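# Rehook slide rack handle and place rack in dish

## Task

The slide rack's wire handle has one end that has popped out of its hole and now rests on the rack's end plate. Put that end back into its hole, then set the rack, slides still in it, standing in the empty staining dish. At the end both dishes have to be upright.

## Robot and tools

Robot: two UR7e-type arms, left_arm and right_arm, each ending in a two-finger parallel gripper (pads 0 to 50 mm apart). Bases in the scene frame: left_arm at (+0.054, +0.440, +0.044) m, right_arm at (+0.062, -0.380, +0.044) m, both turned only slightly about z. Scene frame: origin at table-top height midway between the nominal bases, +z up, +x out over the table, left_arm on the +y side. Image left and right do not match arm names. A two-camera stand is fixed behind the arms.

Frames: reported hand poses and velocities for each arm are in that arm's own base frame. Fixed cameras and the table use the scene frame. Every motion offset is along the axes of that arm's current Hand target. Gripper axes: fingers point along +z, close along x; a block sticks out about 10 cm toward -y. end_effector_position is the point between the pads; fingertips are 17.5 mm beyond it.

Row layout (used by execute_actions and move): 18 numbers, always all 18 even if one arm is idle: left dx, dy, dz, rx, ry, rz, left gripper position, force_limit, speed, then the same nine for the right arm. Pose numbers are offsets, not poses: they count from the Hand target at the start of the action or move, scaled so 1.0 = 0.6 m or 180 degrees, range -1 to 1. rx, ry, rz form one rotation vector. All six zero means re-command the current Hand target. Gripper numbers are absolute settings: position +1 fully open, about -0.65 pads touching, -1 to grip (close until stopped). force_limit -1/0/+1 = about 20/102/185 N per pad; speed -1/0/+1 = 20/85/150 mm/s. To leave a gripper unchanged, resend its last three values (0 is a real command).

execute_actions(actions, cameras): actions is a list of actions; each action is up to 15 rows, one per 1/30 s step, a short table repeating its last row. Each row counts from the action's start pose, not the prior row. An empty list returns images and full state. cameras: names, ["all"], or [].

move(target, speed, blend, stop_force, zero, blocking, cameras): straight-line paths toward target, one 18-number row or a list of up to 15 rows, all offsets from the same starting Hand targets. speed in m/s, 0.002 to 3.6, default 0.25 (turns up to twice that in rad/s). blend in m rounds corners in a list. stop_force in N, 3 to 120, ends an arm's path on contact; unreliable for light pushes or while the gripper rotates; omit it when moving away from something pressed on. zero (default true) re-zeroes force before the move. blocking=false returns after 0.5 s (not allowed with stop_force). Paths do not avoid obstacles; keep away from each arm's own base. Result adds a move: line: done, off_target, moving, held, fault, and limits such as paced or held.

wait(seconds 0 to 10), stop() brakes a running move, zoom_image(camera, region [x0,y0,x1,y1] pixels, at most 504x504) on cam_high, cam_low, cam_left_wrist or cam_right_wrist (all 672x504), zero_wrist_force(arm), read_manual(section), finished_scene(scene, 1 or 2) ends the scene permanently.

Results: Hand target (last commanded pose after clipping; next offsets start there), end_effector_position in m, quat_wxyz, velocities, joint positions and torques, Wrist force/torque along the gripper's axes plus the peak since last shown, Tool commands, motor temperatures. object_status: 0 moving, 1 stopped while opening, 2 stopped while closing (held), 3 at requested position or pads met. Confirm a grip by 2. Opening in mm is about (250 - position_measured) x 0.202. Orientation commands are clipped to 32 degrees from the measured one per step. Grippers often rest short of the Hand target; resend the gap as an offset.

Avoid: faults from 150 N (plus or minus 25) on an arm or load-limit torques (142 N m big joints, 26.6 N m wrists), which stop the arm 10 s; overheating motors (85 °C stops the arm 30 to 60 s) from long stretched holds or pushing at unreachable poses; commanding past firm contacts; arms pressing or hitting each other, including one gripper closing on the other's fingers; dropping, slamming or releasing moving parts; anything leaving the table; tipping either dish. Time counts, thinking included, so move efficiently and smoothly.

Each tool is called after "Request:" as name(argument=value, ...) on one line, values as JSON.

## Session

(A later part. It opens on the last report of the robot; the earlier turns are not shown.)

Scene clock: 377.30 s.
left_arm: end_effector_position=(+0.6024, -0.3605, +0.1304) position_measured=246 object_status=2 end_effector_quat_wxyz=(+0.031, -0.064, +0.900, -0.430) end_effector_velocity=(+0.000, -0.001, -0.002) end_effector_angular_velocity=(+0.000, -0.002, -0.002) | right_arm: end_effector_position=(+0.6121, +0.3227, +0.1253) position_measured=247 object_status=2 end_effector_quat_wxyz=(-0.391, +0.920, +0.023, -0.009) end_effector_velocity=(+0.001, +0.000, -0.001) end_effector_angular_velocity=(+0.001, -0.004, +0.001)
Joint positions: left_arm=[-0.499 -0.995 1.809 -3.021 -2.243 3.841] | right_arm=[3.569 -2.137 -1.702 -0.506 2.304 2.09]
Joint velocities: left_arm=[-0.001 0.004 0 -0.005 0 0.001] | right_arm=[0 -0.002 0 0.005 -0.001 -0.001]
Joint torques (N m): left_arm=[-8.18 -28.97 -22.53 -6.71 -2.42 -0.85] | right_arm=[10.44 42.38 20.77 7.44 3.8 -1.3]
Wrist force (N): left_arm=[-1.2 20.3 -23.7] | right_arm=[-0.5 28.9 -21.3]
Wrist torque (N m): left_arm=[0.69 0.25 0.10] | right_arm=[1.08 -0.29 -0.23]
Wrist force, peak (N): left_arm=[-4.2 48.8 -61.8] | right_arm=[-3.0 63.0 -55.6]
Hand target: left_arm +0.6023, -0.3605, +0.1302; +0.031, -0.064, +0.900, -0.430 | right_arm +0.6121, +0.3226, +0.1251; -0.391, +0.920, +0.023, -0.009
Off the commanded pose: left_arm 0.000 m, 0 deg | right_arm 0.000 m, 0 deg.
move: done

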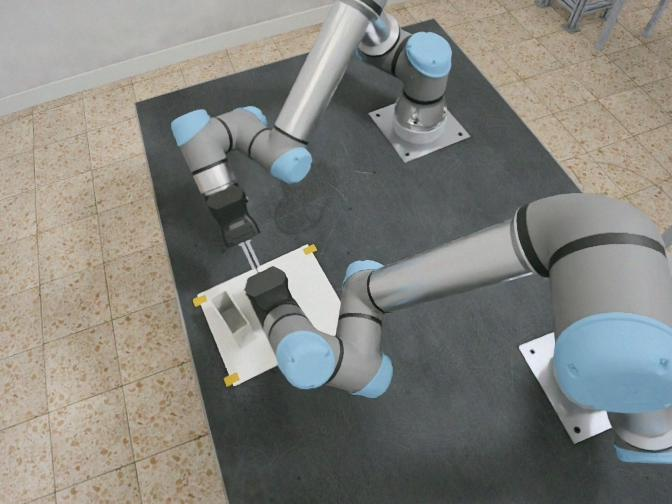

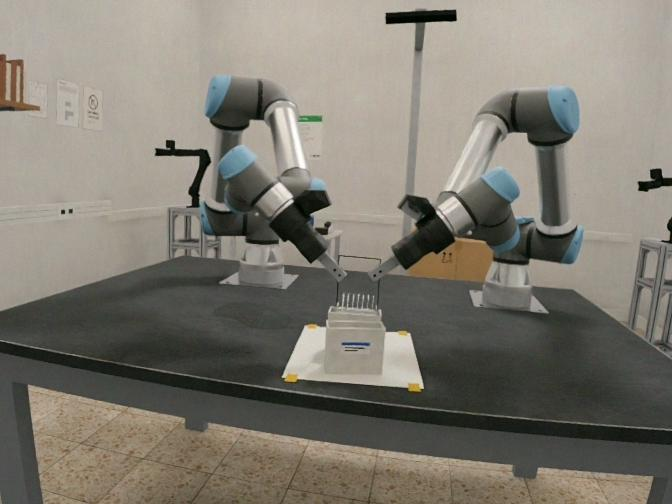

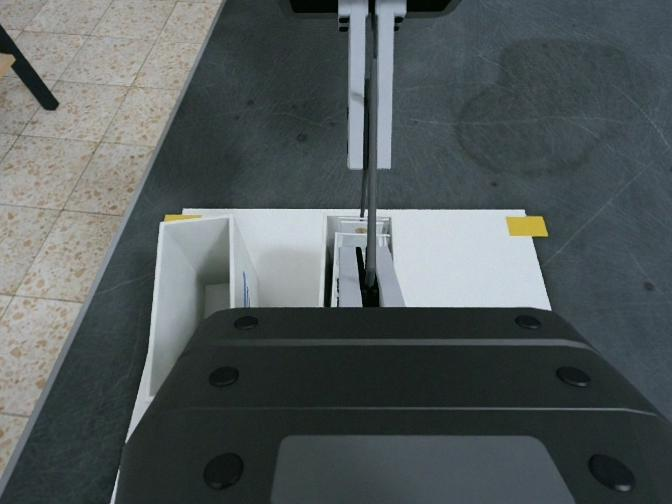

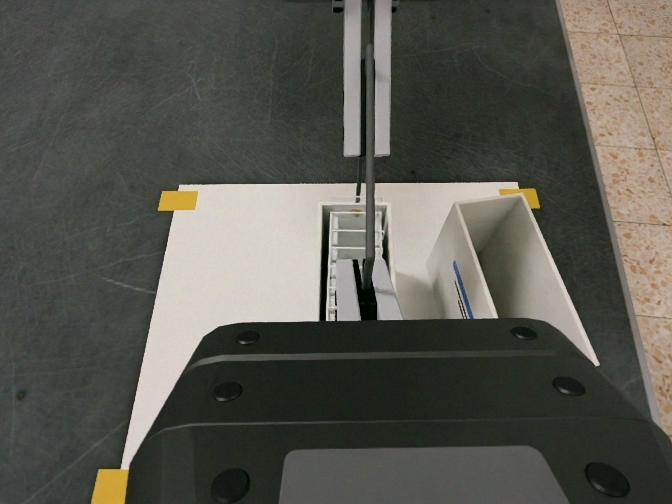

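Request:
move(target=[[0,-0.0796,-0.0645,0,0,0,-1,0.3,-1,0,-0.0701,-0.0678,0,0,0,-1,0.3,-1],[-0.1317,-0.0839,-0.0592,0,-0.0535,-0.0433,-1,0.3,-1,0.1603,-0.0663,-0.0718,0,-0.0495,-0.0479,-1,0.3,-1]], speed=[0.08, 0.05], cameras=["all"])

Request:
zoom_image(camera="cam_low", region=[270, 180, 430, 340])

Request:
zoom_image(camera="cam_right_wrist", region=[260, 120, 460, 320])

Request:
zoom_image(camera="cam_left_wrist", region=[260, 120, 460, 320])

Scene clock: 405.47 s.
left_arm: end_effector_position=(+0.6812, -0.3533, +0.1916) position_measured=246 object_status=2 end_effector_quat_wxyz=(+0.077, -0.161, +0.888, -0.424) | right_arm: end_effector_position=(+0.7082, +0.3239, +0.1837) position_measured=247 object_status=2 end_effector_quat_wxyz=(-0.388, +0.912, +0.123, -0.051)
Joint positions: left_arm=[-0.476 -1.001 1.638 -2.948 -2.12 3.66] | right_arm=[3.503 -2.312 -1.147 -1.152 2.37 1.708]
Joint torques (N m): left_arm=[-10.81 -53.73 -19.81 -4.12 -4.45 2.56] | right_arm=[20.45 68.14 17.72 4.39 5.69 1.08]
Wrist force (N): left_arm=[-0.6 15.9 -13.3] | right_arm=[0.0 19.1 -15.4]
Wrist torque (N m): left_arm=[0.43 0.19 0.18] | right_arm=[1.09 -0.40 -0.44]
Wrist force, peak (N): left_arm=[-0.8 22.7 -22.4] | right_arm=[-0.6 29.0 -21.4]
Hand target: left_arm +0.6812, -0.3533, +0.1917; +0.077, -0.161, +0.888, -0.424 | right_arm +0.7082, +0.3240, +0.1838; -0.388, +0.912, +0.123, -0.051
Off the commanded pose: left_arm 0.000 m, 0 deg | right_arm 0.000 m, 0 deg.
move: done

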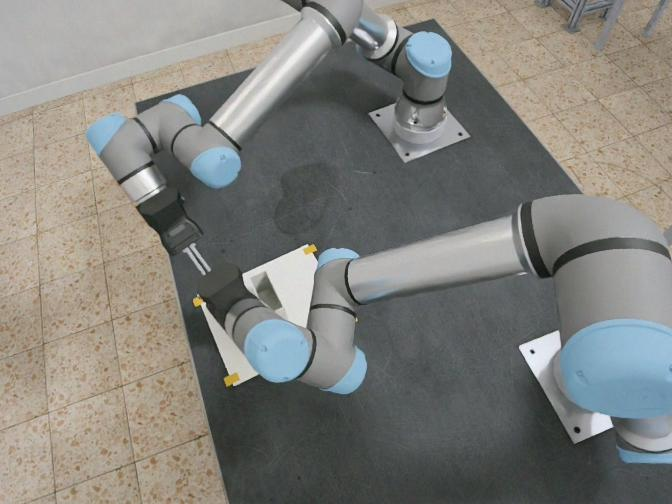

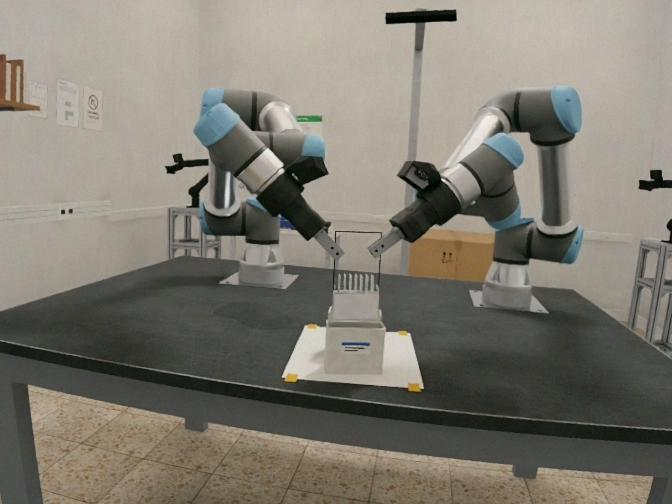

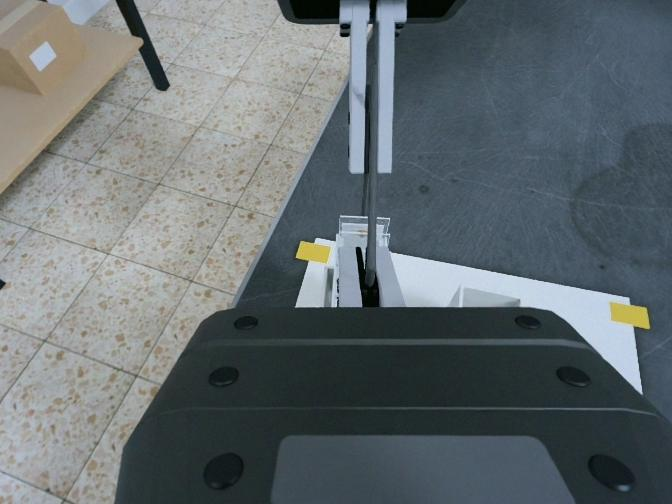

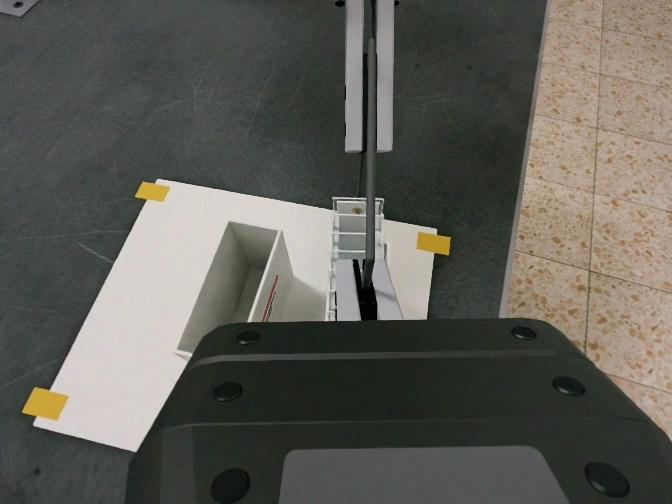

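Scaled by 3.150 from the camera's 672x504 image, which has a finer 960x720 frame.

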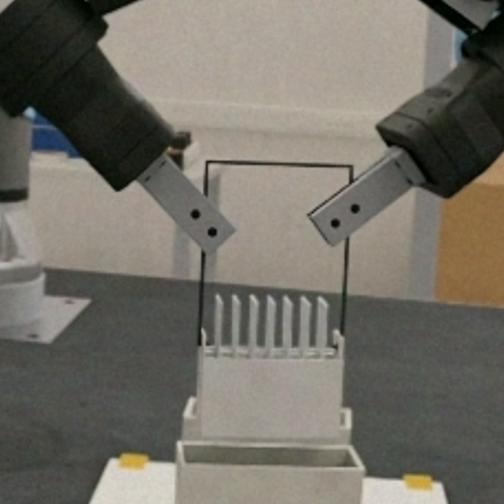

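Scaled by 2.520 from the camera's 672x504 image, which has a finer 960x720 frame.

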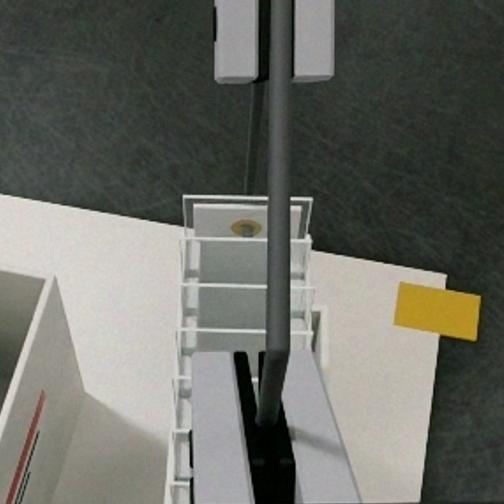

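Scaled by 2.520 from the camera's 672x504 image, which has a finer 960x720 frame.

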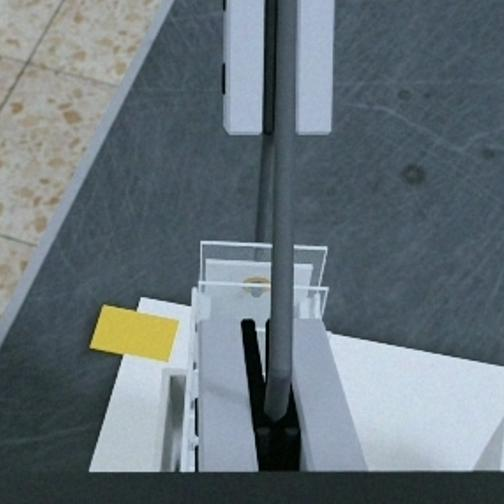

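Request:
zoom_image(camera="cam_right_wrist", region=[320, 190, 420, 320])

Request:
zoom_image(camera="cam_left_wrist", region=[290, 210, 390, 310])

Request:
zoom_image(camera="cam_high", region=[140, 200, 300, 400])

Scaled by 3.877 from the camera's 672x504 image, which has a finer 960x720 frame.

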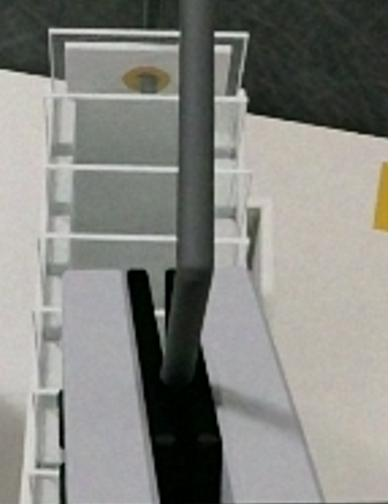

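Scaled by 5.040 from the camera's 672x504 image, which has a finer 960x720 frame.

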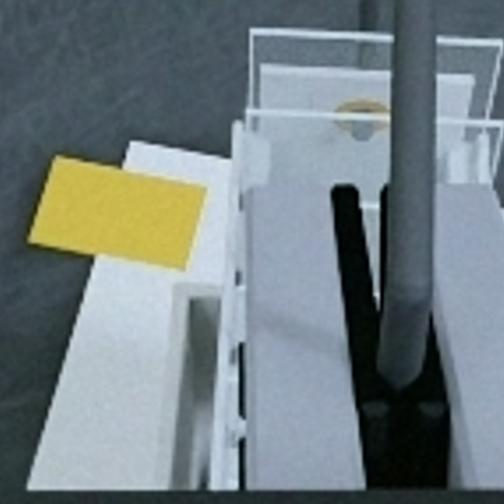

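Scaled by 2.520 from the camera's 672x504 image, which has a finer 960x720 frame.

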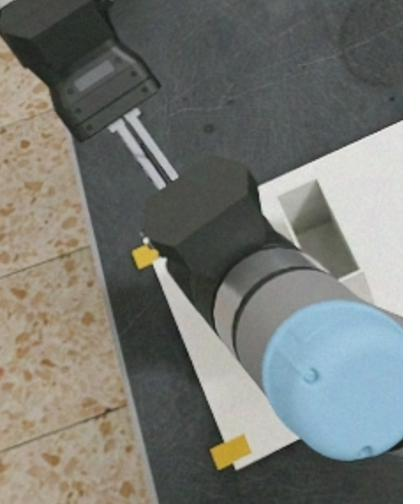

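Request:
move(target=[-0.0108,0,0,0,0.0095,0.0077,-1,0.3,-1,0.0058,0,0,0,0.0088,0.0085,-1,0.3,-1], speed=0.04, cameras=["all"])

Request:
zoom_image(camera="cam_right_wrist", region=[310, 190, 410, 320])

Request:
zoom_image(camera="cam_left_wrist", region=[300, 210, 400, 310])

Request:
zoom_image(camera="cam_low", region=[300, 260, 410, 370])

Scene clock: 448.63 s.
left_arm: end_effector_position=(+0.6873, -0.3509, +0.1916) position_measured=246 object_status=2 end_effector_quat_wxyz=(+0.069, -0.144, +0.891, -0.425) end_effector_velocity=(+0.000, +0.001, +0.000) end_effector_angular_velocity=(-0.002, +0.002, +0.006) | right_arm: end_effector_position=(+0.7115, +0.3249, +0.1837) position_measured=247 object_status=2 end_effector_quat_wxyz=(-0.389, +0.914, +0.105, -0.043) end_effector_velocity=(-0.001, +0.000, -0.001) end_effector_angular_velocity=(-0.002, +0.003, +0.004)
Joint positions: left_arm=[-0.459 -0.984 1.602 -2.904 -2.157 3.709] | right_arm=[3.504 -2.307 -1.166 -1.098 2.365 1.764]
Joint velocities: left_arm=[0 -0.001 0.003 -0.004 0.002 -0.007] | right_arm=[0.001 -0.001 0 -0.006 0 -0.005]
Joint torques (N m): left_arm=[-18.03 -53.67 -18.79 -6.58 -1.08 -2.91] | right_arm=[15.23 64.86 32.06 2.22 2.71 -1.62]
Wrist force (N): left_arm=[0.2 12.8 -9.1] | right_arm=[0.8 13.8 -11.7]
Wrist torque (N m): left_arm=[0.37 0.18 0.17] | right_arm=[0.83 -0.38 -0.22]
Wrist force, peak (N): left_arm=[-0.7 16.8 -15.5] | right_arm=[-0.5 20.4 -17.1]
Hand target: left_arm +0.6872, -0.3510, +0.1917; +0.069, -0.144, +0.891, -0.425 | right_arm +0.7116, +0.3249, +0.1838; -0.389, +0.914, +0.105, -0.043
Off the commanded pose: left_arm 0.000 m, 0 deg | right_arm 0.000 m, 0 deg.
move: done

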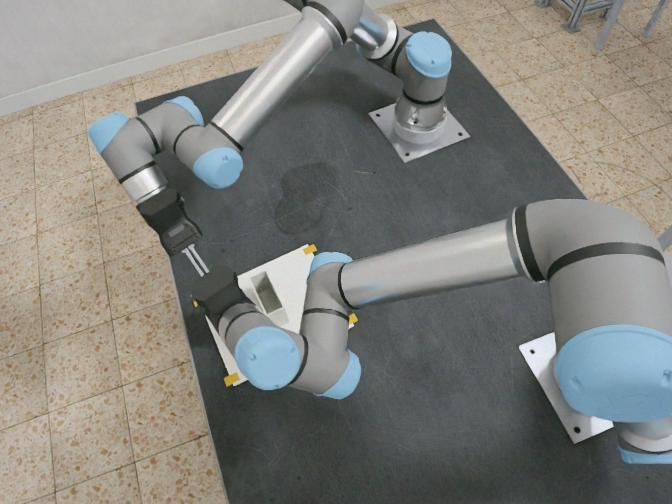

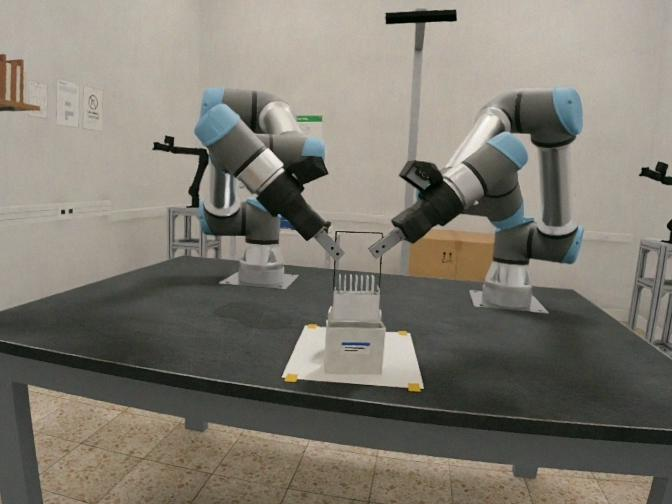

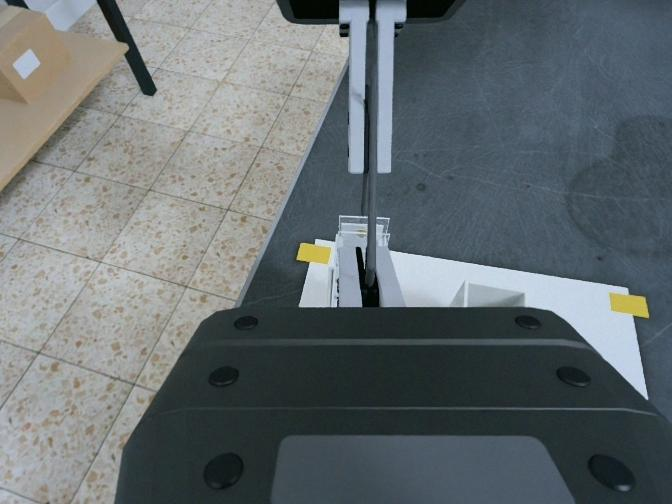

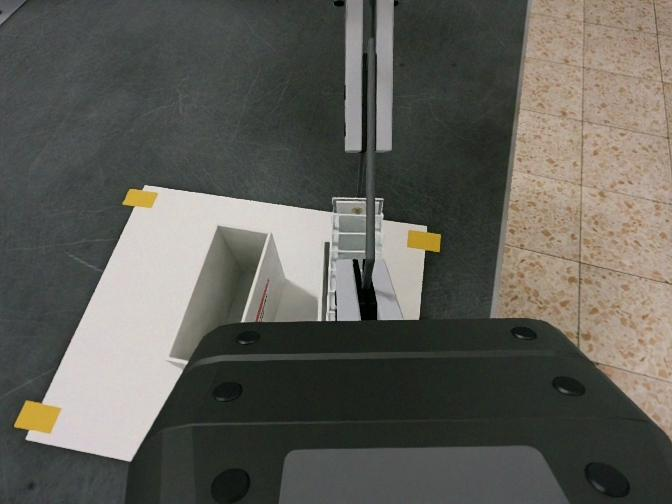

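Scaled by 3.877 from the camera's 672x504 image, which has a finer 960x720 frame.

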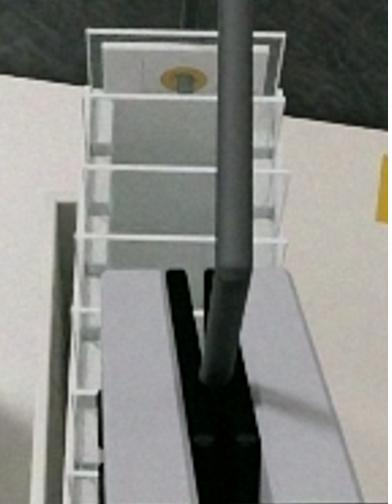

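Scaled by 5.040 from the camera's 672x504 image, which has a finer 960x720 frame.

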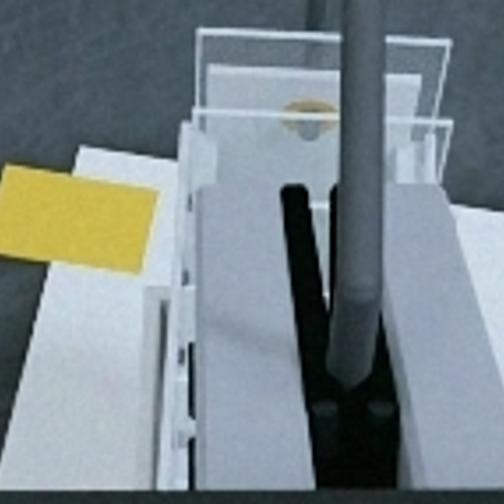

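Scaled by 4.582 from the camera's 672x504 image, which has a finer 960x720 frame.

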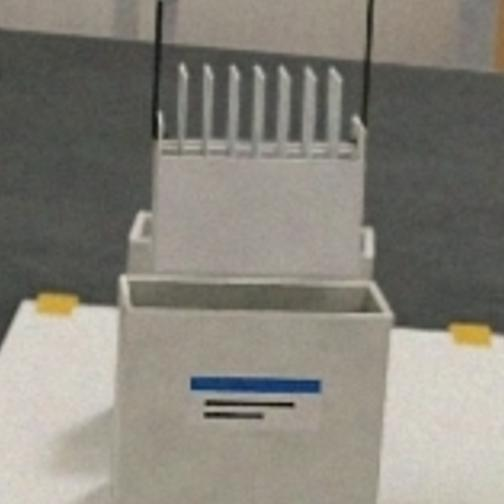

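Request:
move(target=[[-0.0017,0,0,0,0,0,-1,0.3,-1,0.0017,0,0,0,0,0,-1,0.3,-1],[-0.0017,0.0453,0.0367,0,0,0,-1,0.3,-1,0.0017,0.0419,0.0405,0,0,0,-1,0.3,-1]], speed=0.04, stop_force=12, cameras=["all"])

Request:
zoom_image(camera="cam_right_wrist", region=[300, 170, 400, 320])

Request:
zoom_image(camera="cam_left_wrist", region=[300, 190, 400, 310])

Request:
zoom_image(camera="cam_low", region=[300, 260, 410, 370])

Scene clock: 460.27 s.
left_arm: end_effector_position=(+0.6882, -0.3507, +0.1567) position_measured=246 object_status=2 end_effector_quat_wxyz=(+0.069, -0.144, +0.891, -0.425) | right_arm: end_effector_position=(+0.7126, +0.3252, +0.1488) position_measured=247 object_status=2 end_effector_quat_wxyz=(-0.389, +0.914, +0.105, -0.043)
Joint positions: left_arm=[-0.458 -0.933 1.623 -2.975 -2.157 3.709] | right_arm=[3.504 -2.342 -1.2 -1.03 2.365 1.763]
Joint torques (N m): left_arm=[-1.72 -55.54 -36.05 -3.56 -1.11 -2.36] | right_arm=[15.96 69.42 36.45 2.26 6.55 1.41]
Wrist force (N): left_arm=[-0.2 14.6 -12.2] | right_arm=[-0.1 17.3 -14.5]
Wrist torque (N m): left_arm=[0.38 0.11 0.15] | right_arm=[1.01 -0.37 -0.18]
Wrist force, peak (N): left_arm=[-0.7 15.0 -13.8] | right_arm=[0.3 17.5 -15.5]
Hand target: left_arm +0.6882, -0.3507, +0.1567; +0.069, -0.144, +0.891, -0.425 | right_arm +0.7126, +0.3252, +0.1488; -0.389, +0.914, +0.105, -0.043
Off the commanded pose: left_arm 0.000 m, 0 deg | right_arm 0.000 m, 0 deg.
move: done

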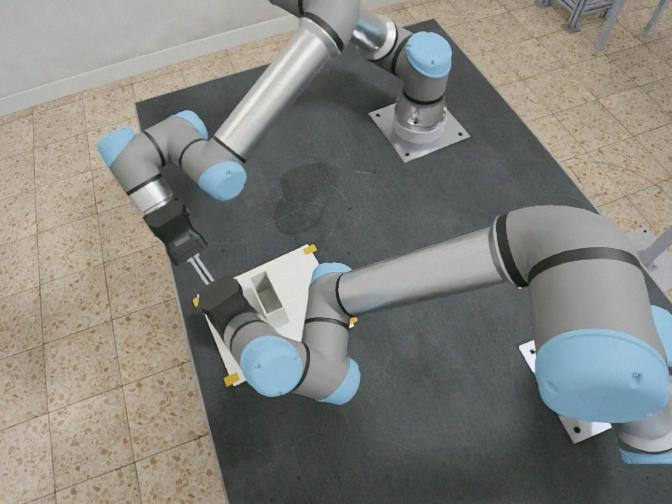

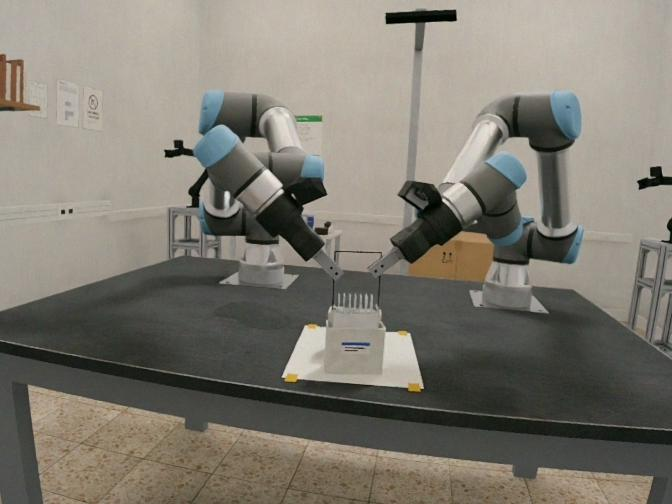

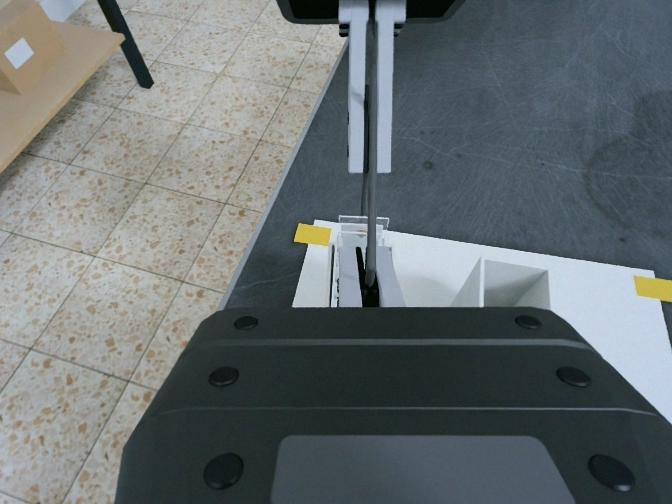

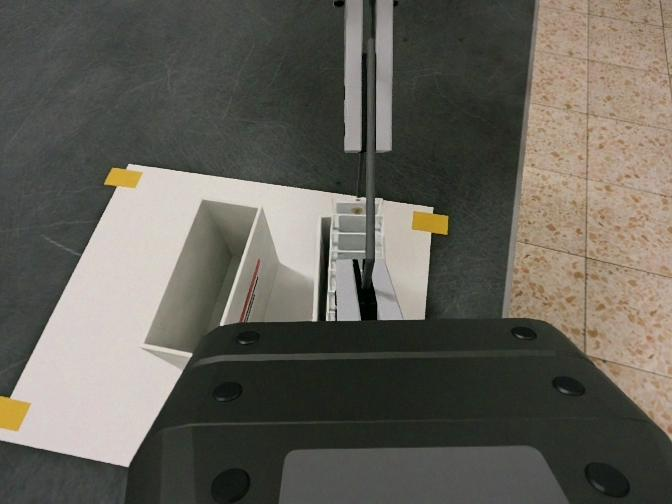

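Scaled by 3.360 from the camera's 672x504 image, which has a finer 960x720 frame.

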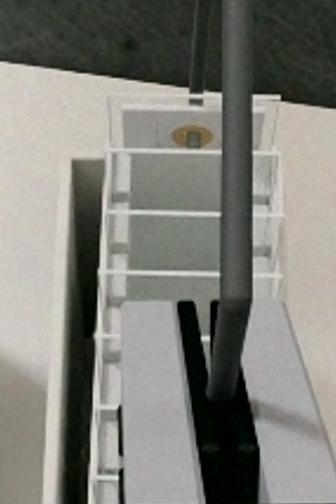

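Scaled by 4.200 from the camera's 672x504 image, which has a finer 960x720 frame.

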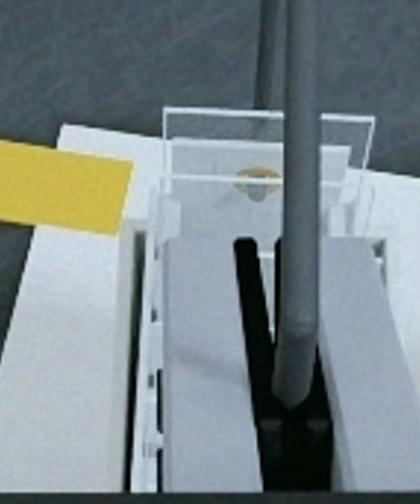

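Scaled by 4.582 from the camera's 672x504 image, which has a finer 960x720 frame.

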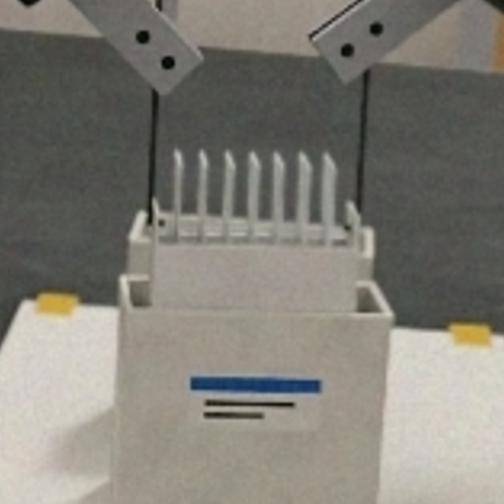

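Request:
move(target=[0.003,0,0,0,-0.0052,-0.0042,-1,0.3,-1,0.001,0,0,0,-0.0048,-0.0046,-1,0.3,-1], speed=0.04)

Request:
move(target=[0,0.0453,0.0367,0,0,0,-1,0.3,-1,0,0.0419,0.0405,0,0,0,-1,0.3,-1], speed=0.04, stop_force=12, cameras=["all"])

Request:
zoom_image(camera="cam_right_wrist", region=[300, 150, 420, 320])

Request:
zoom_image(camera="cam_left_wrist", region=[300, 170, 420, 310])

Request:
zoom_image(camera="cam_low", region=[300, 260, 410, 370])

Scene clock: 470.70 s.
left_arm: end_effector_position=(+0.6864, -0.3513, +0.1567) position_measured=246 object_status=2 end_effector_quat_wxyz=(+0.073, -0.153, +0.889, -0.424) | right_arm: end_effector_position=(+0.7132, +0.3253, +0.1488) position_measured=247 object_status=2 end_effector_quat_wxyz=(-0.388, +0.913, +0.115, -0.048) end_effector_velocity=(+0.000, +0.000, +0.000) end_effector_angular_velocity=(+0.000, +0.002, -0.003)
Joint positions: left_arm=[-0.465 -0.939 1.638 -2.997 -2.139 3.684] | right_arm=[3.503 -2.35 -1.179 -1.065 2.368 1.732]
Joint velocities: left_arm=[within noise] | right_arm=[0 0 -0.001 0.002 0 0.005]
Joint torques (N m): left_arm=[-11.31 -46.89 -33.01 -3.88 -4.45 2.05] | right_arm=[6.59 60.43 18.07 5.49 7.69 1.74]
Wrist force (N): left_arm=[-0.6 15.0 -12.8] | right_arm=[-0.2 18.2 -14.9]
Wrist torque (N m): left_arm=[0.35 0.15 0.26] | right_arm=[1.02 -0.34 -0.22]
Wrist force, peak (N): left_arm=[-0.6 15.0 -13.1] | right_arm=[-0.1 18.4 -15.2]
Hand target: left_arm +0.6865, -0.3513, +0.1567; +0.073, -0.153, +0.889, -0.424 | right_arm +0.7132, +0.3253, +0.1488; -0.388, +0.913, +0.115, -0.048
Off the commanded pose: left_arm 0.000 m, 0 deg | right_arm 0.000 m, 0 deg.
move: done

Scene clock: 472.73 s.
left_arm: end_effector_position=(+0.6865, -0.3513, +0.1217) position_measured=246 object_status=2 end_effector_quat_wxyz=(+0.073, -0.153, +0.889, -0.424) | right_arm: end_effector_position=(+0.7133, +0.3254, +0.1138) position_measured=247 object_status=2 end_effector_quat_wxyz=(-0.388, +0.913, +0.115, -0.048)
Joint positions: left_arm=[-0.465 -0.884 1.653 -3.068 -2.139 3.684] | right_arm=[3.503 -2.386 -1.21 -0.998 2.368 1.733]
Joint torques (N m): left_arm=[-3.02 -56.65 -36.05 -3.77 -2.67 -2.34] | right_arm=[20.42 71.21 36.45 2.44 2.98 1.14]
Wrist force (N): left_arm=[-0.7 16.1 -14.2] | right_arm=[-0.4 19.3 -16.1]
Wrist torque (N m): left_arm=[0.36 0.18 0.23] | right_arm=[1.00 -0.28 -0.24]
Wrist force, peak (N): left_arm=[0.1 16.1 -14.7] | right_arm=[0.2 19.3 -16.7]
Hand target: left_arm +0.6865, -0.3513, +0.1217; +0.073, -0.153, +0.889, -0.424 | right_arm +0.7133, +0.3254, +0.1138; -0.388, +0.913, +0.115, -0.048
Off the commanded pose: left_arm 0.000 m, 0 deg | right_arm 0.000 m, 0 deg.
move: done

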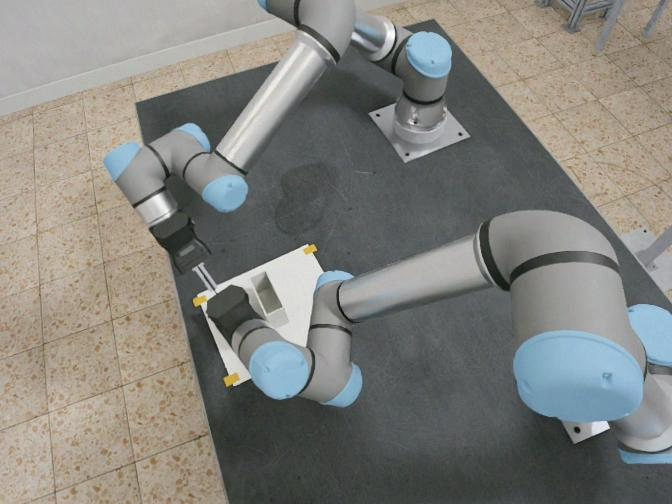

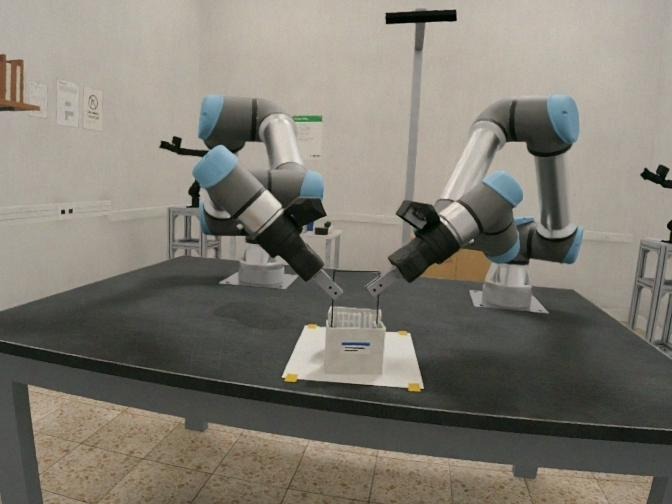

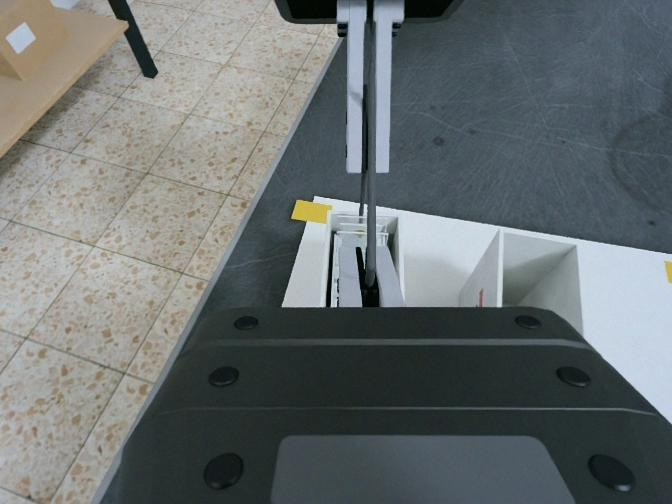

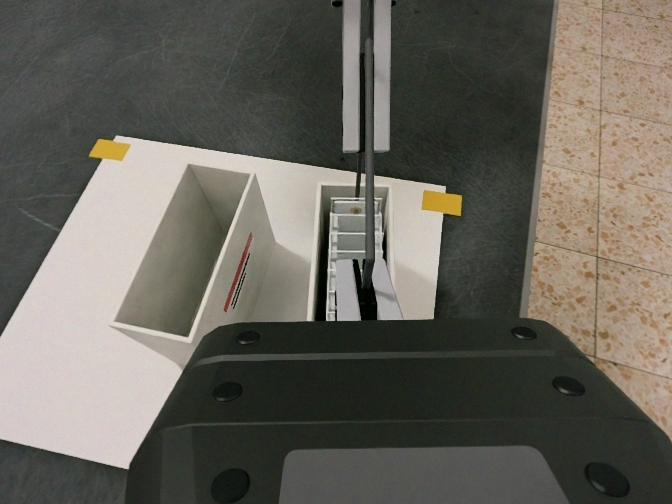

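Scaled by 2.965 from the camera's 672x504 image, which has a finer 960x720 frame.

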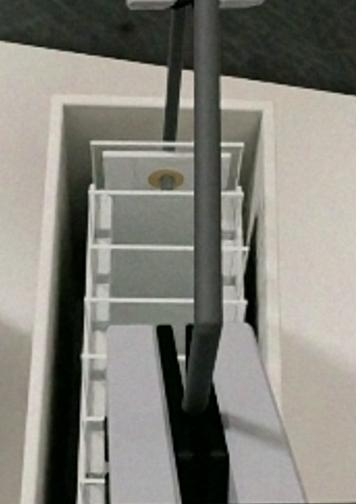

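Scaled by 3.600 from the camera's 672x504 image, which has a finer 960x720 frame.

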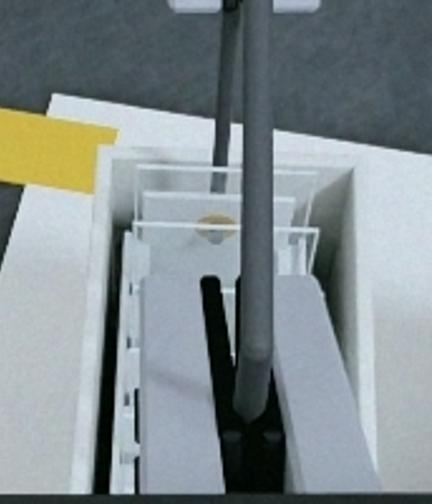

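Scaled by 4.582 from the camera's 672x504 image, which has a finer 960x720 frame.

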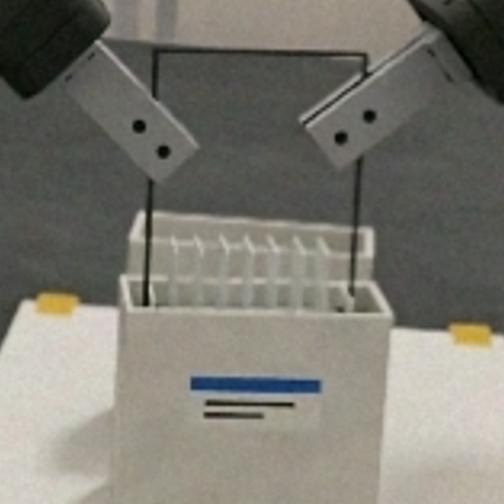

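Request:
move(target=[0,0.0298,0.0241,0,0,0,-1,0.3,-1,0,0.0275,0.0266,0,0,0,-1,0.3,-1], speed=0.04, stop_force=12)

Request:
move(target=[0,0.0181,0.0147,0,0,0,-1,0.3,-1,0,0.0168,0.0162,0,0,0,-1,0.3,-1], speed=0.01, stop_force=10, cameras=["all"])

Request:
zoom_image(camera="cam_right_wrist", region=[300, 130, 420, 300])

Request:
zoom_image(camera="cam_left_wrist", region=[300, 150, 420, 300])

Request:
zoom_image(camera="cam_low", region=[300, 260, 410, 370])

Scene clock: 482.33 s.
left_arm: end_effector_position=(+0.6865, -0.3513, +0.0987) position_measured=246 object_status=2 end_effector_quat_wxyz=(+0.073, -0.153, +0.889, -0.424) | right_arm: end_effector_position=(+0.7133, +0.3255, +0.0909) position_measured=247 object_status=2 end_effector_quat_wxyz=(-0.388, +0.913, +0.115, -0.048)
Joint positions: left_arm=[-0.465 -0.845 1.659 -3.113 -2.139 3.684] | right_arm=[3.503 -2.413 -1.225 -0.956 2.368 1.733]
Joint torques (N m): left_arm=[-9.27 -57.34 -35 -3.7 -2.78 0.15] | right_arm=[18.47 72.01 36.8 2.38 3.01 1.58]
Wrist force (N): left_arm=[-0.7 16.2 -14.1] | right_arm=[0.2 19.4 -15.8]
Wrist torque (N m): left_arm=[0.42 0.16 0.23] | right_arm=[1.04 -0.42 -0.30]
Wrist force, peak (N): left_arm=[-0.7 17.8 -16.9] | right_arm=[0.1 21.7 -18.2]
Hand target: left_arm +0.6865, -0.3513, +0.0987; +0.073, -0.153, +0.889, -0.424 | right_arm +0.7133, +0.3255, +0.0909; -0.388, +0.913, +0.115, -0.048
Off the commanded pose: left_arm 0.000 m, 0 deg | right_arm 0.000 m, 0 deg.
move: done

Scene clock: 484.43 s.
left_arm: end_effector_position=(+0.6865, -0.3513, +0.0893) position_measured=246 object_status=2 end_effector_quat_wxyz=(+0.073, -0.153, +0.889, -0.424) | right_arm: end_effector_position=(+0.7133, +0.3255, +0.0823) position_measured=247 object_status=2 end_effector_quat_wxyz=(-0.388, +0.913, +0.115, -0.048)
Joint positions: left_arm=[-0.465 -0.829 1.661 -3.131 -2.139 3.684] | right_arm=[3.503 -2.423 -1.23 -0.941 2.368 1.733]
Joint torques (N m): left_arm=[-14.93 -51.82 -20.47 -2.64 -1.15 0.24] | right_arm=[17.68 65.35 31.72 1.32 3.58 0.94]
Wrist force (N): left_arm=[-0.5 11.8 -23.8] | right_arm=[2.5 16.3 -25.5]
Wrist torque (N m): left_arm=[0.37 0.09 0.30] | right_arm=[0.98 -0.31 -0.37]
Wrist force, peak (N): left_arm=[2.9 8.0 -34.2] | right_arm=[-0.1 13.9 -35.5]
Hand target: left_arm +0.6865, -0.3513, +0.0893; +0.073, -0.153, +0.889, -0.424 (not the last commanded pose) | right_arm +0.7133, +0.3255, +0.0823; -0.388, +0.913, +0.115, -0.047 (not the last commanded pose)
Off the commanded pose: left_arm 0.005 m, 0 deg | right_arm 0.005 m, 0 deg.
move: contact (left_arm, right_arm)

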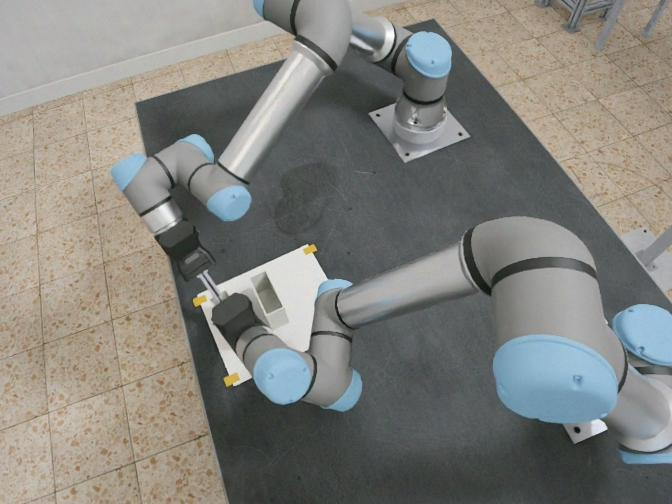

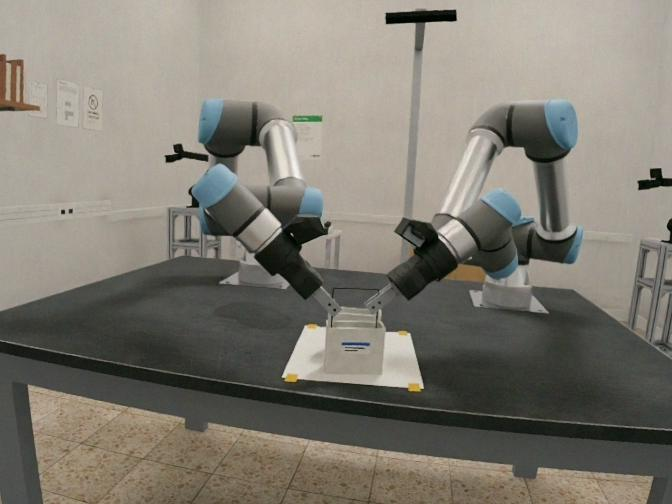

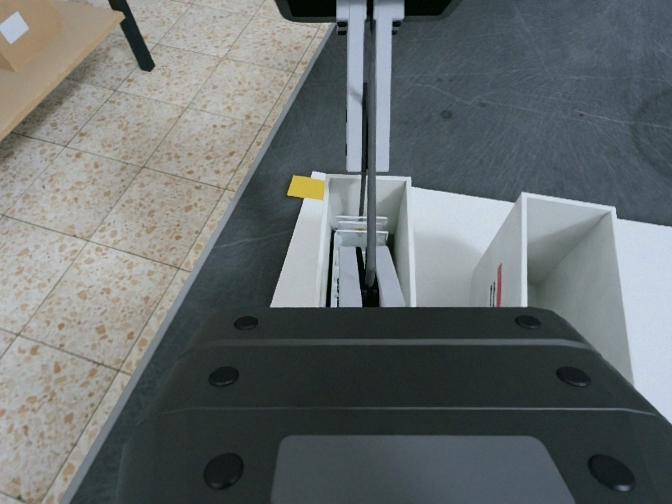

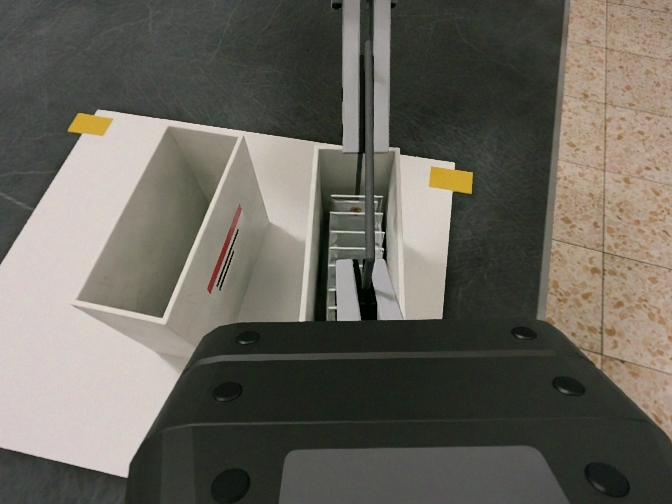

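Scaled by 2.965 from the camera's 672x504 image, which has a finer 960x720 frame.

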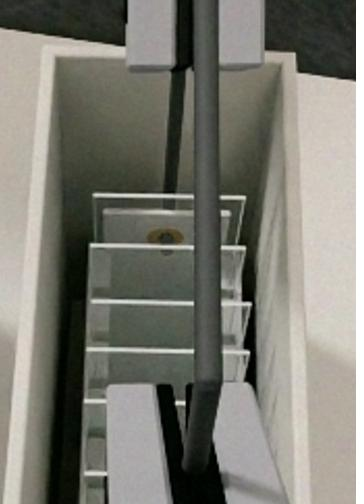

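Scaled by 3.360 from the camera's 672x504 image, which has a finer 960x720 frame.

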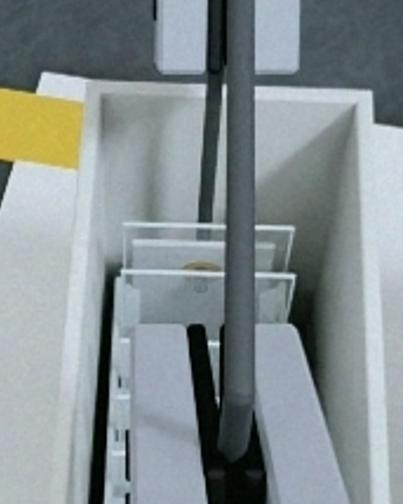

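Scaled by 4.582 from the camera's 672x504 image, which has a finer 960x720 frame.

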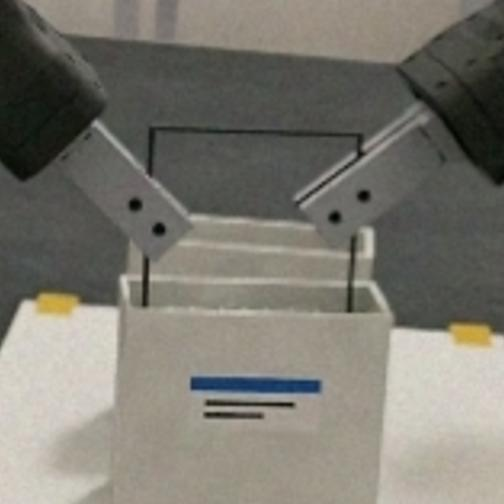

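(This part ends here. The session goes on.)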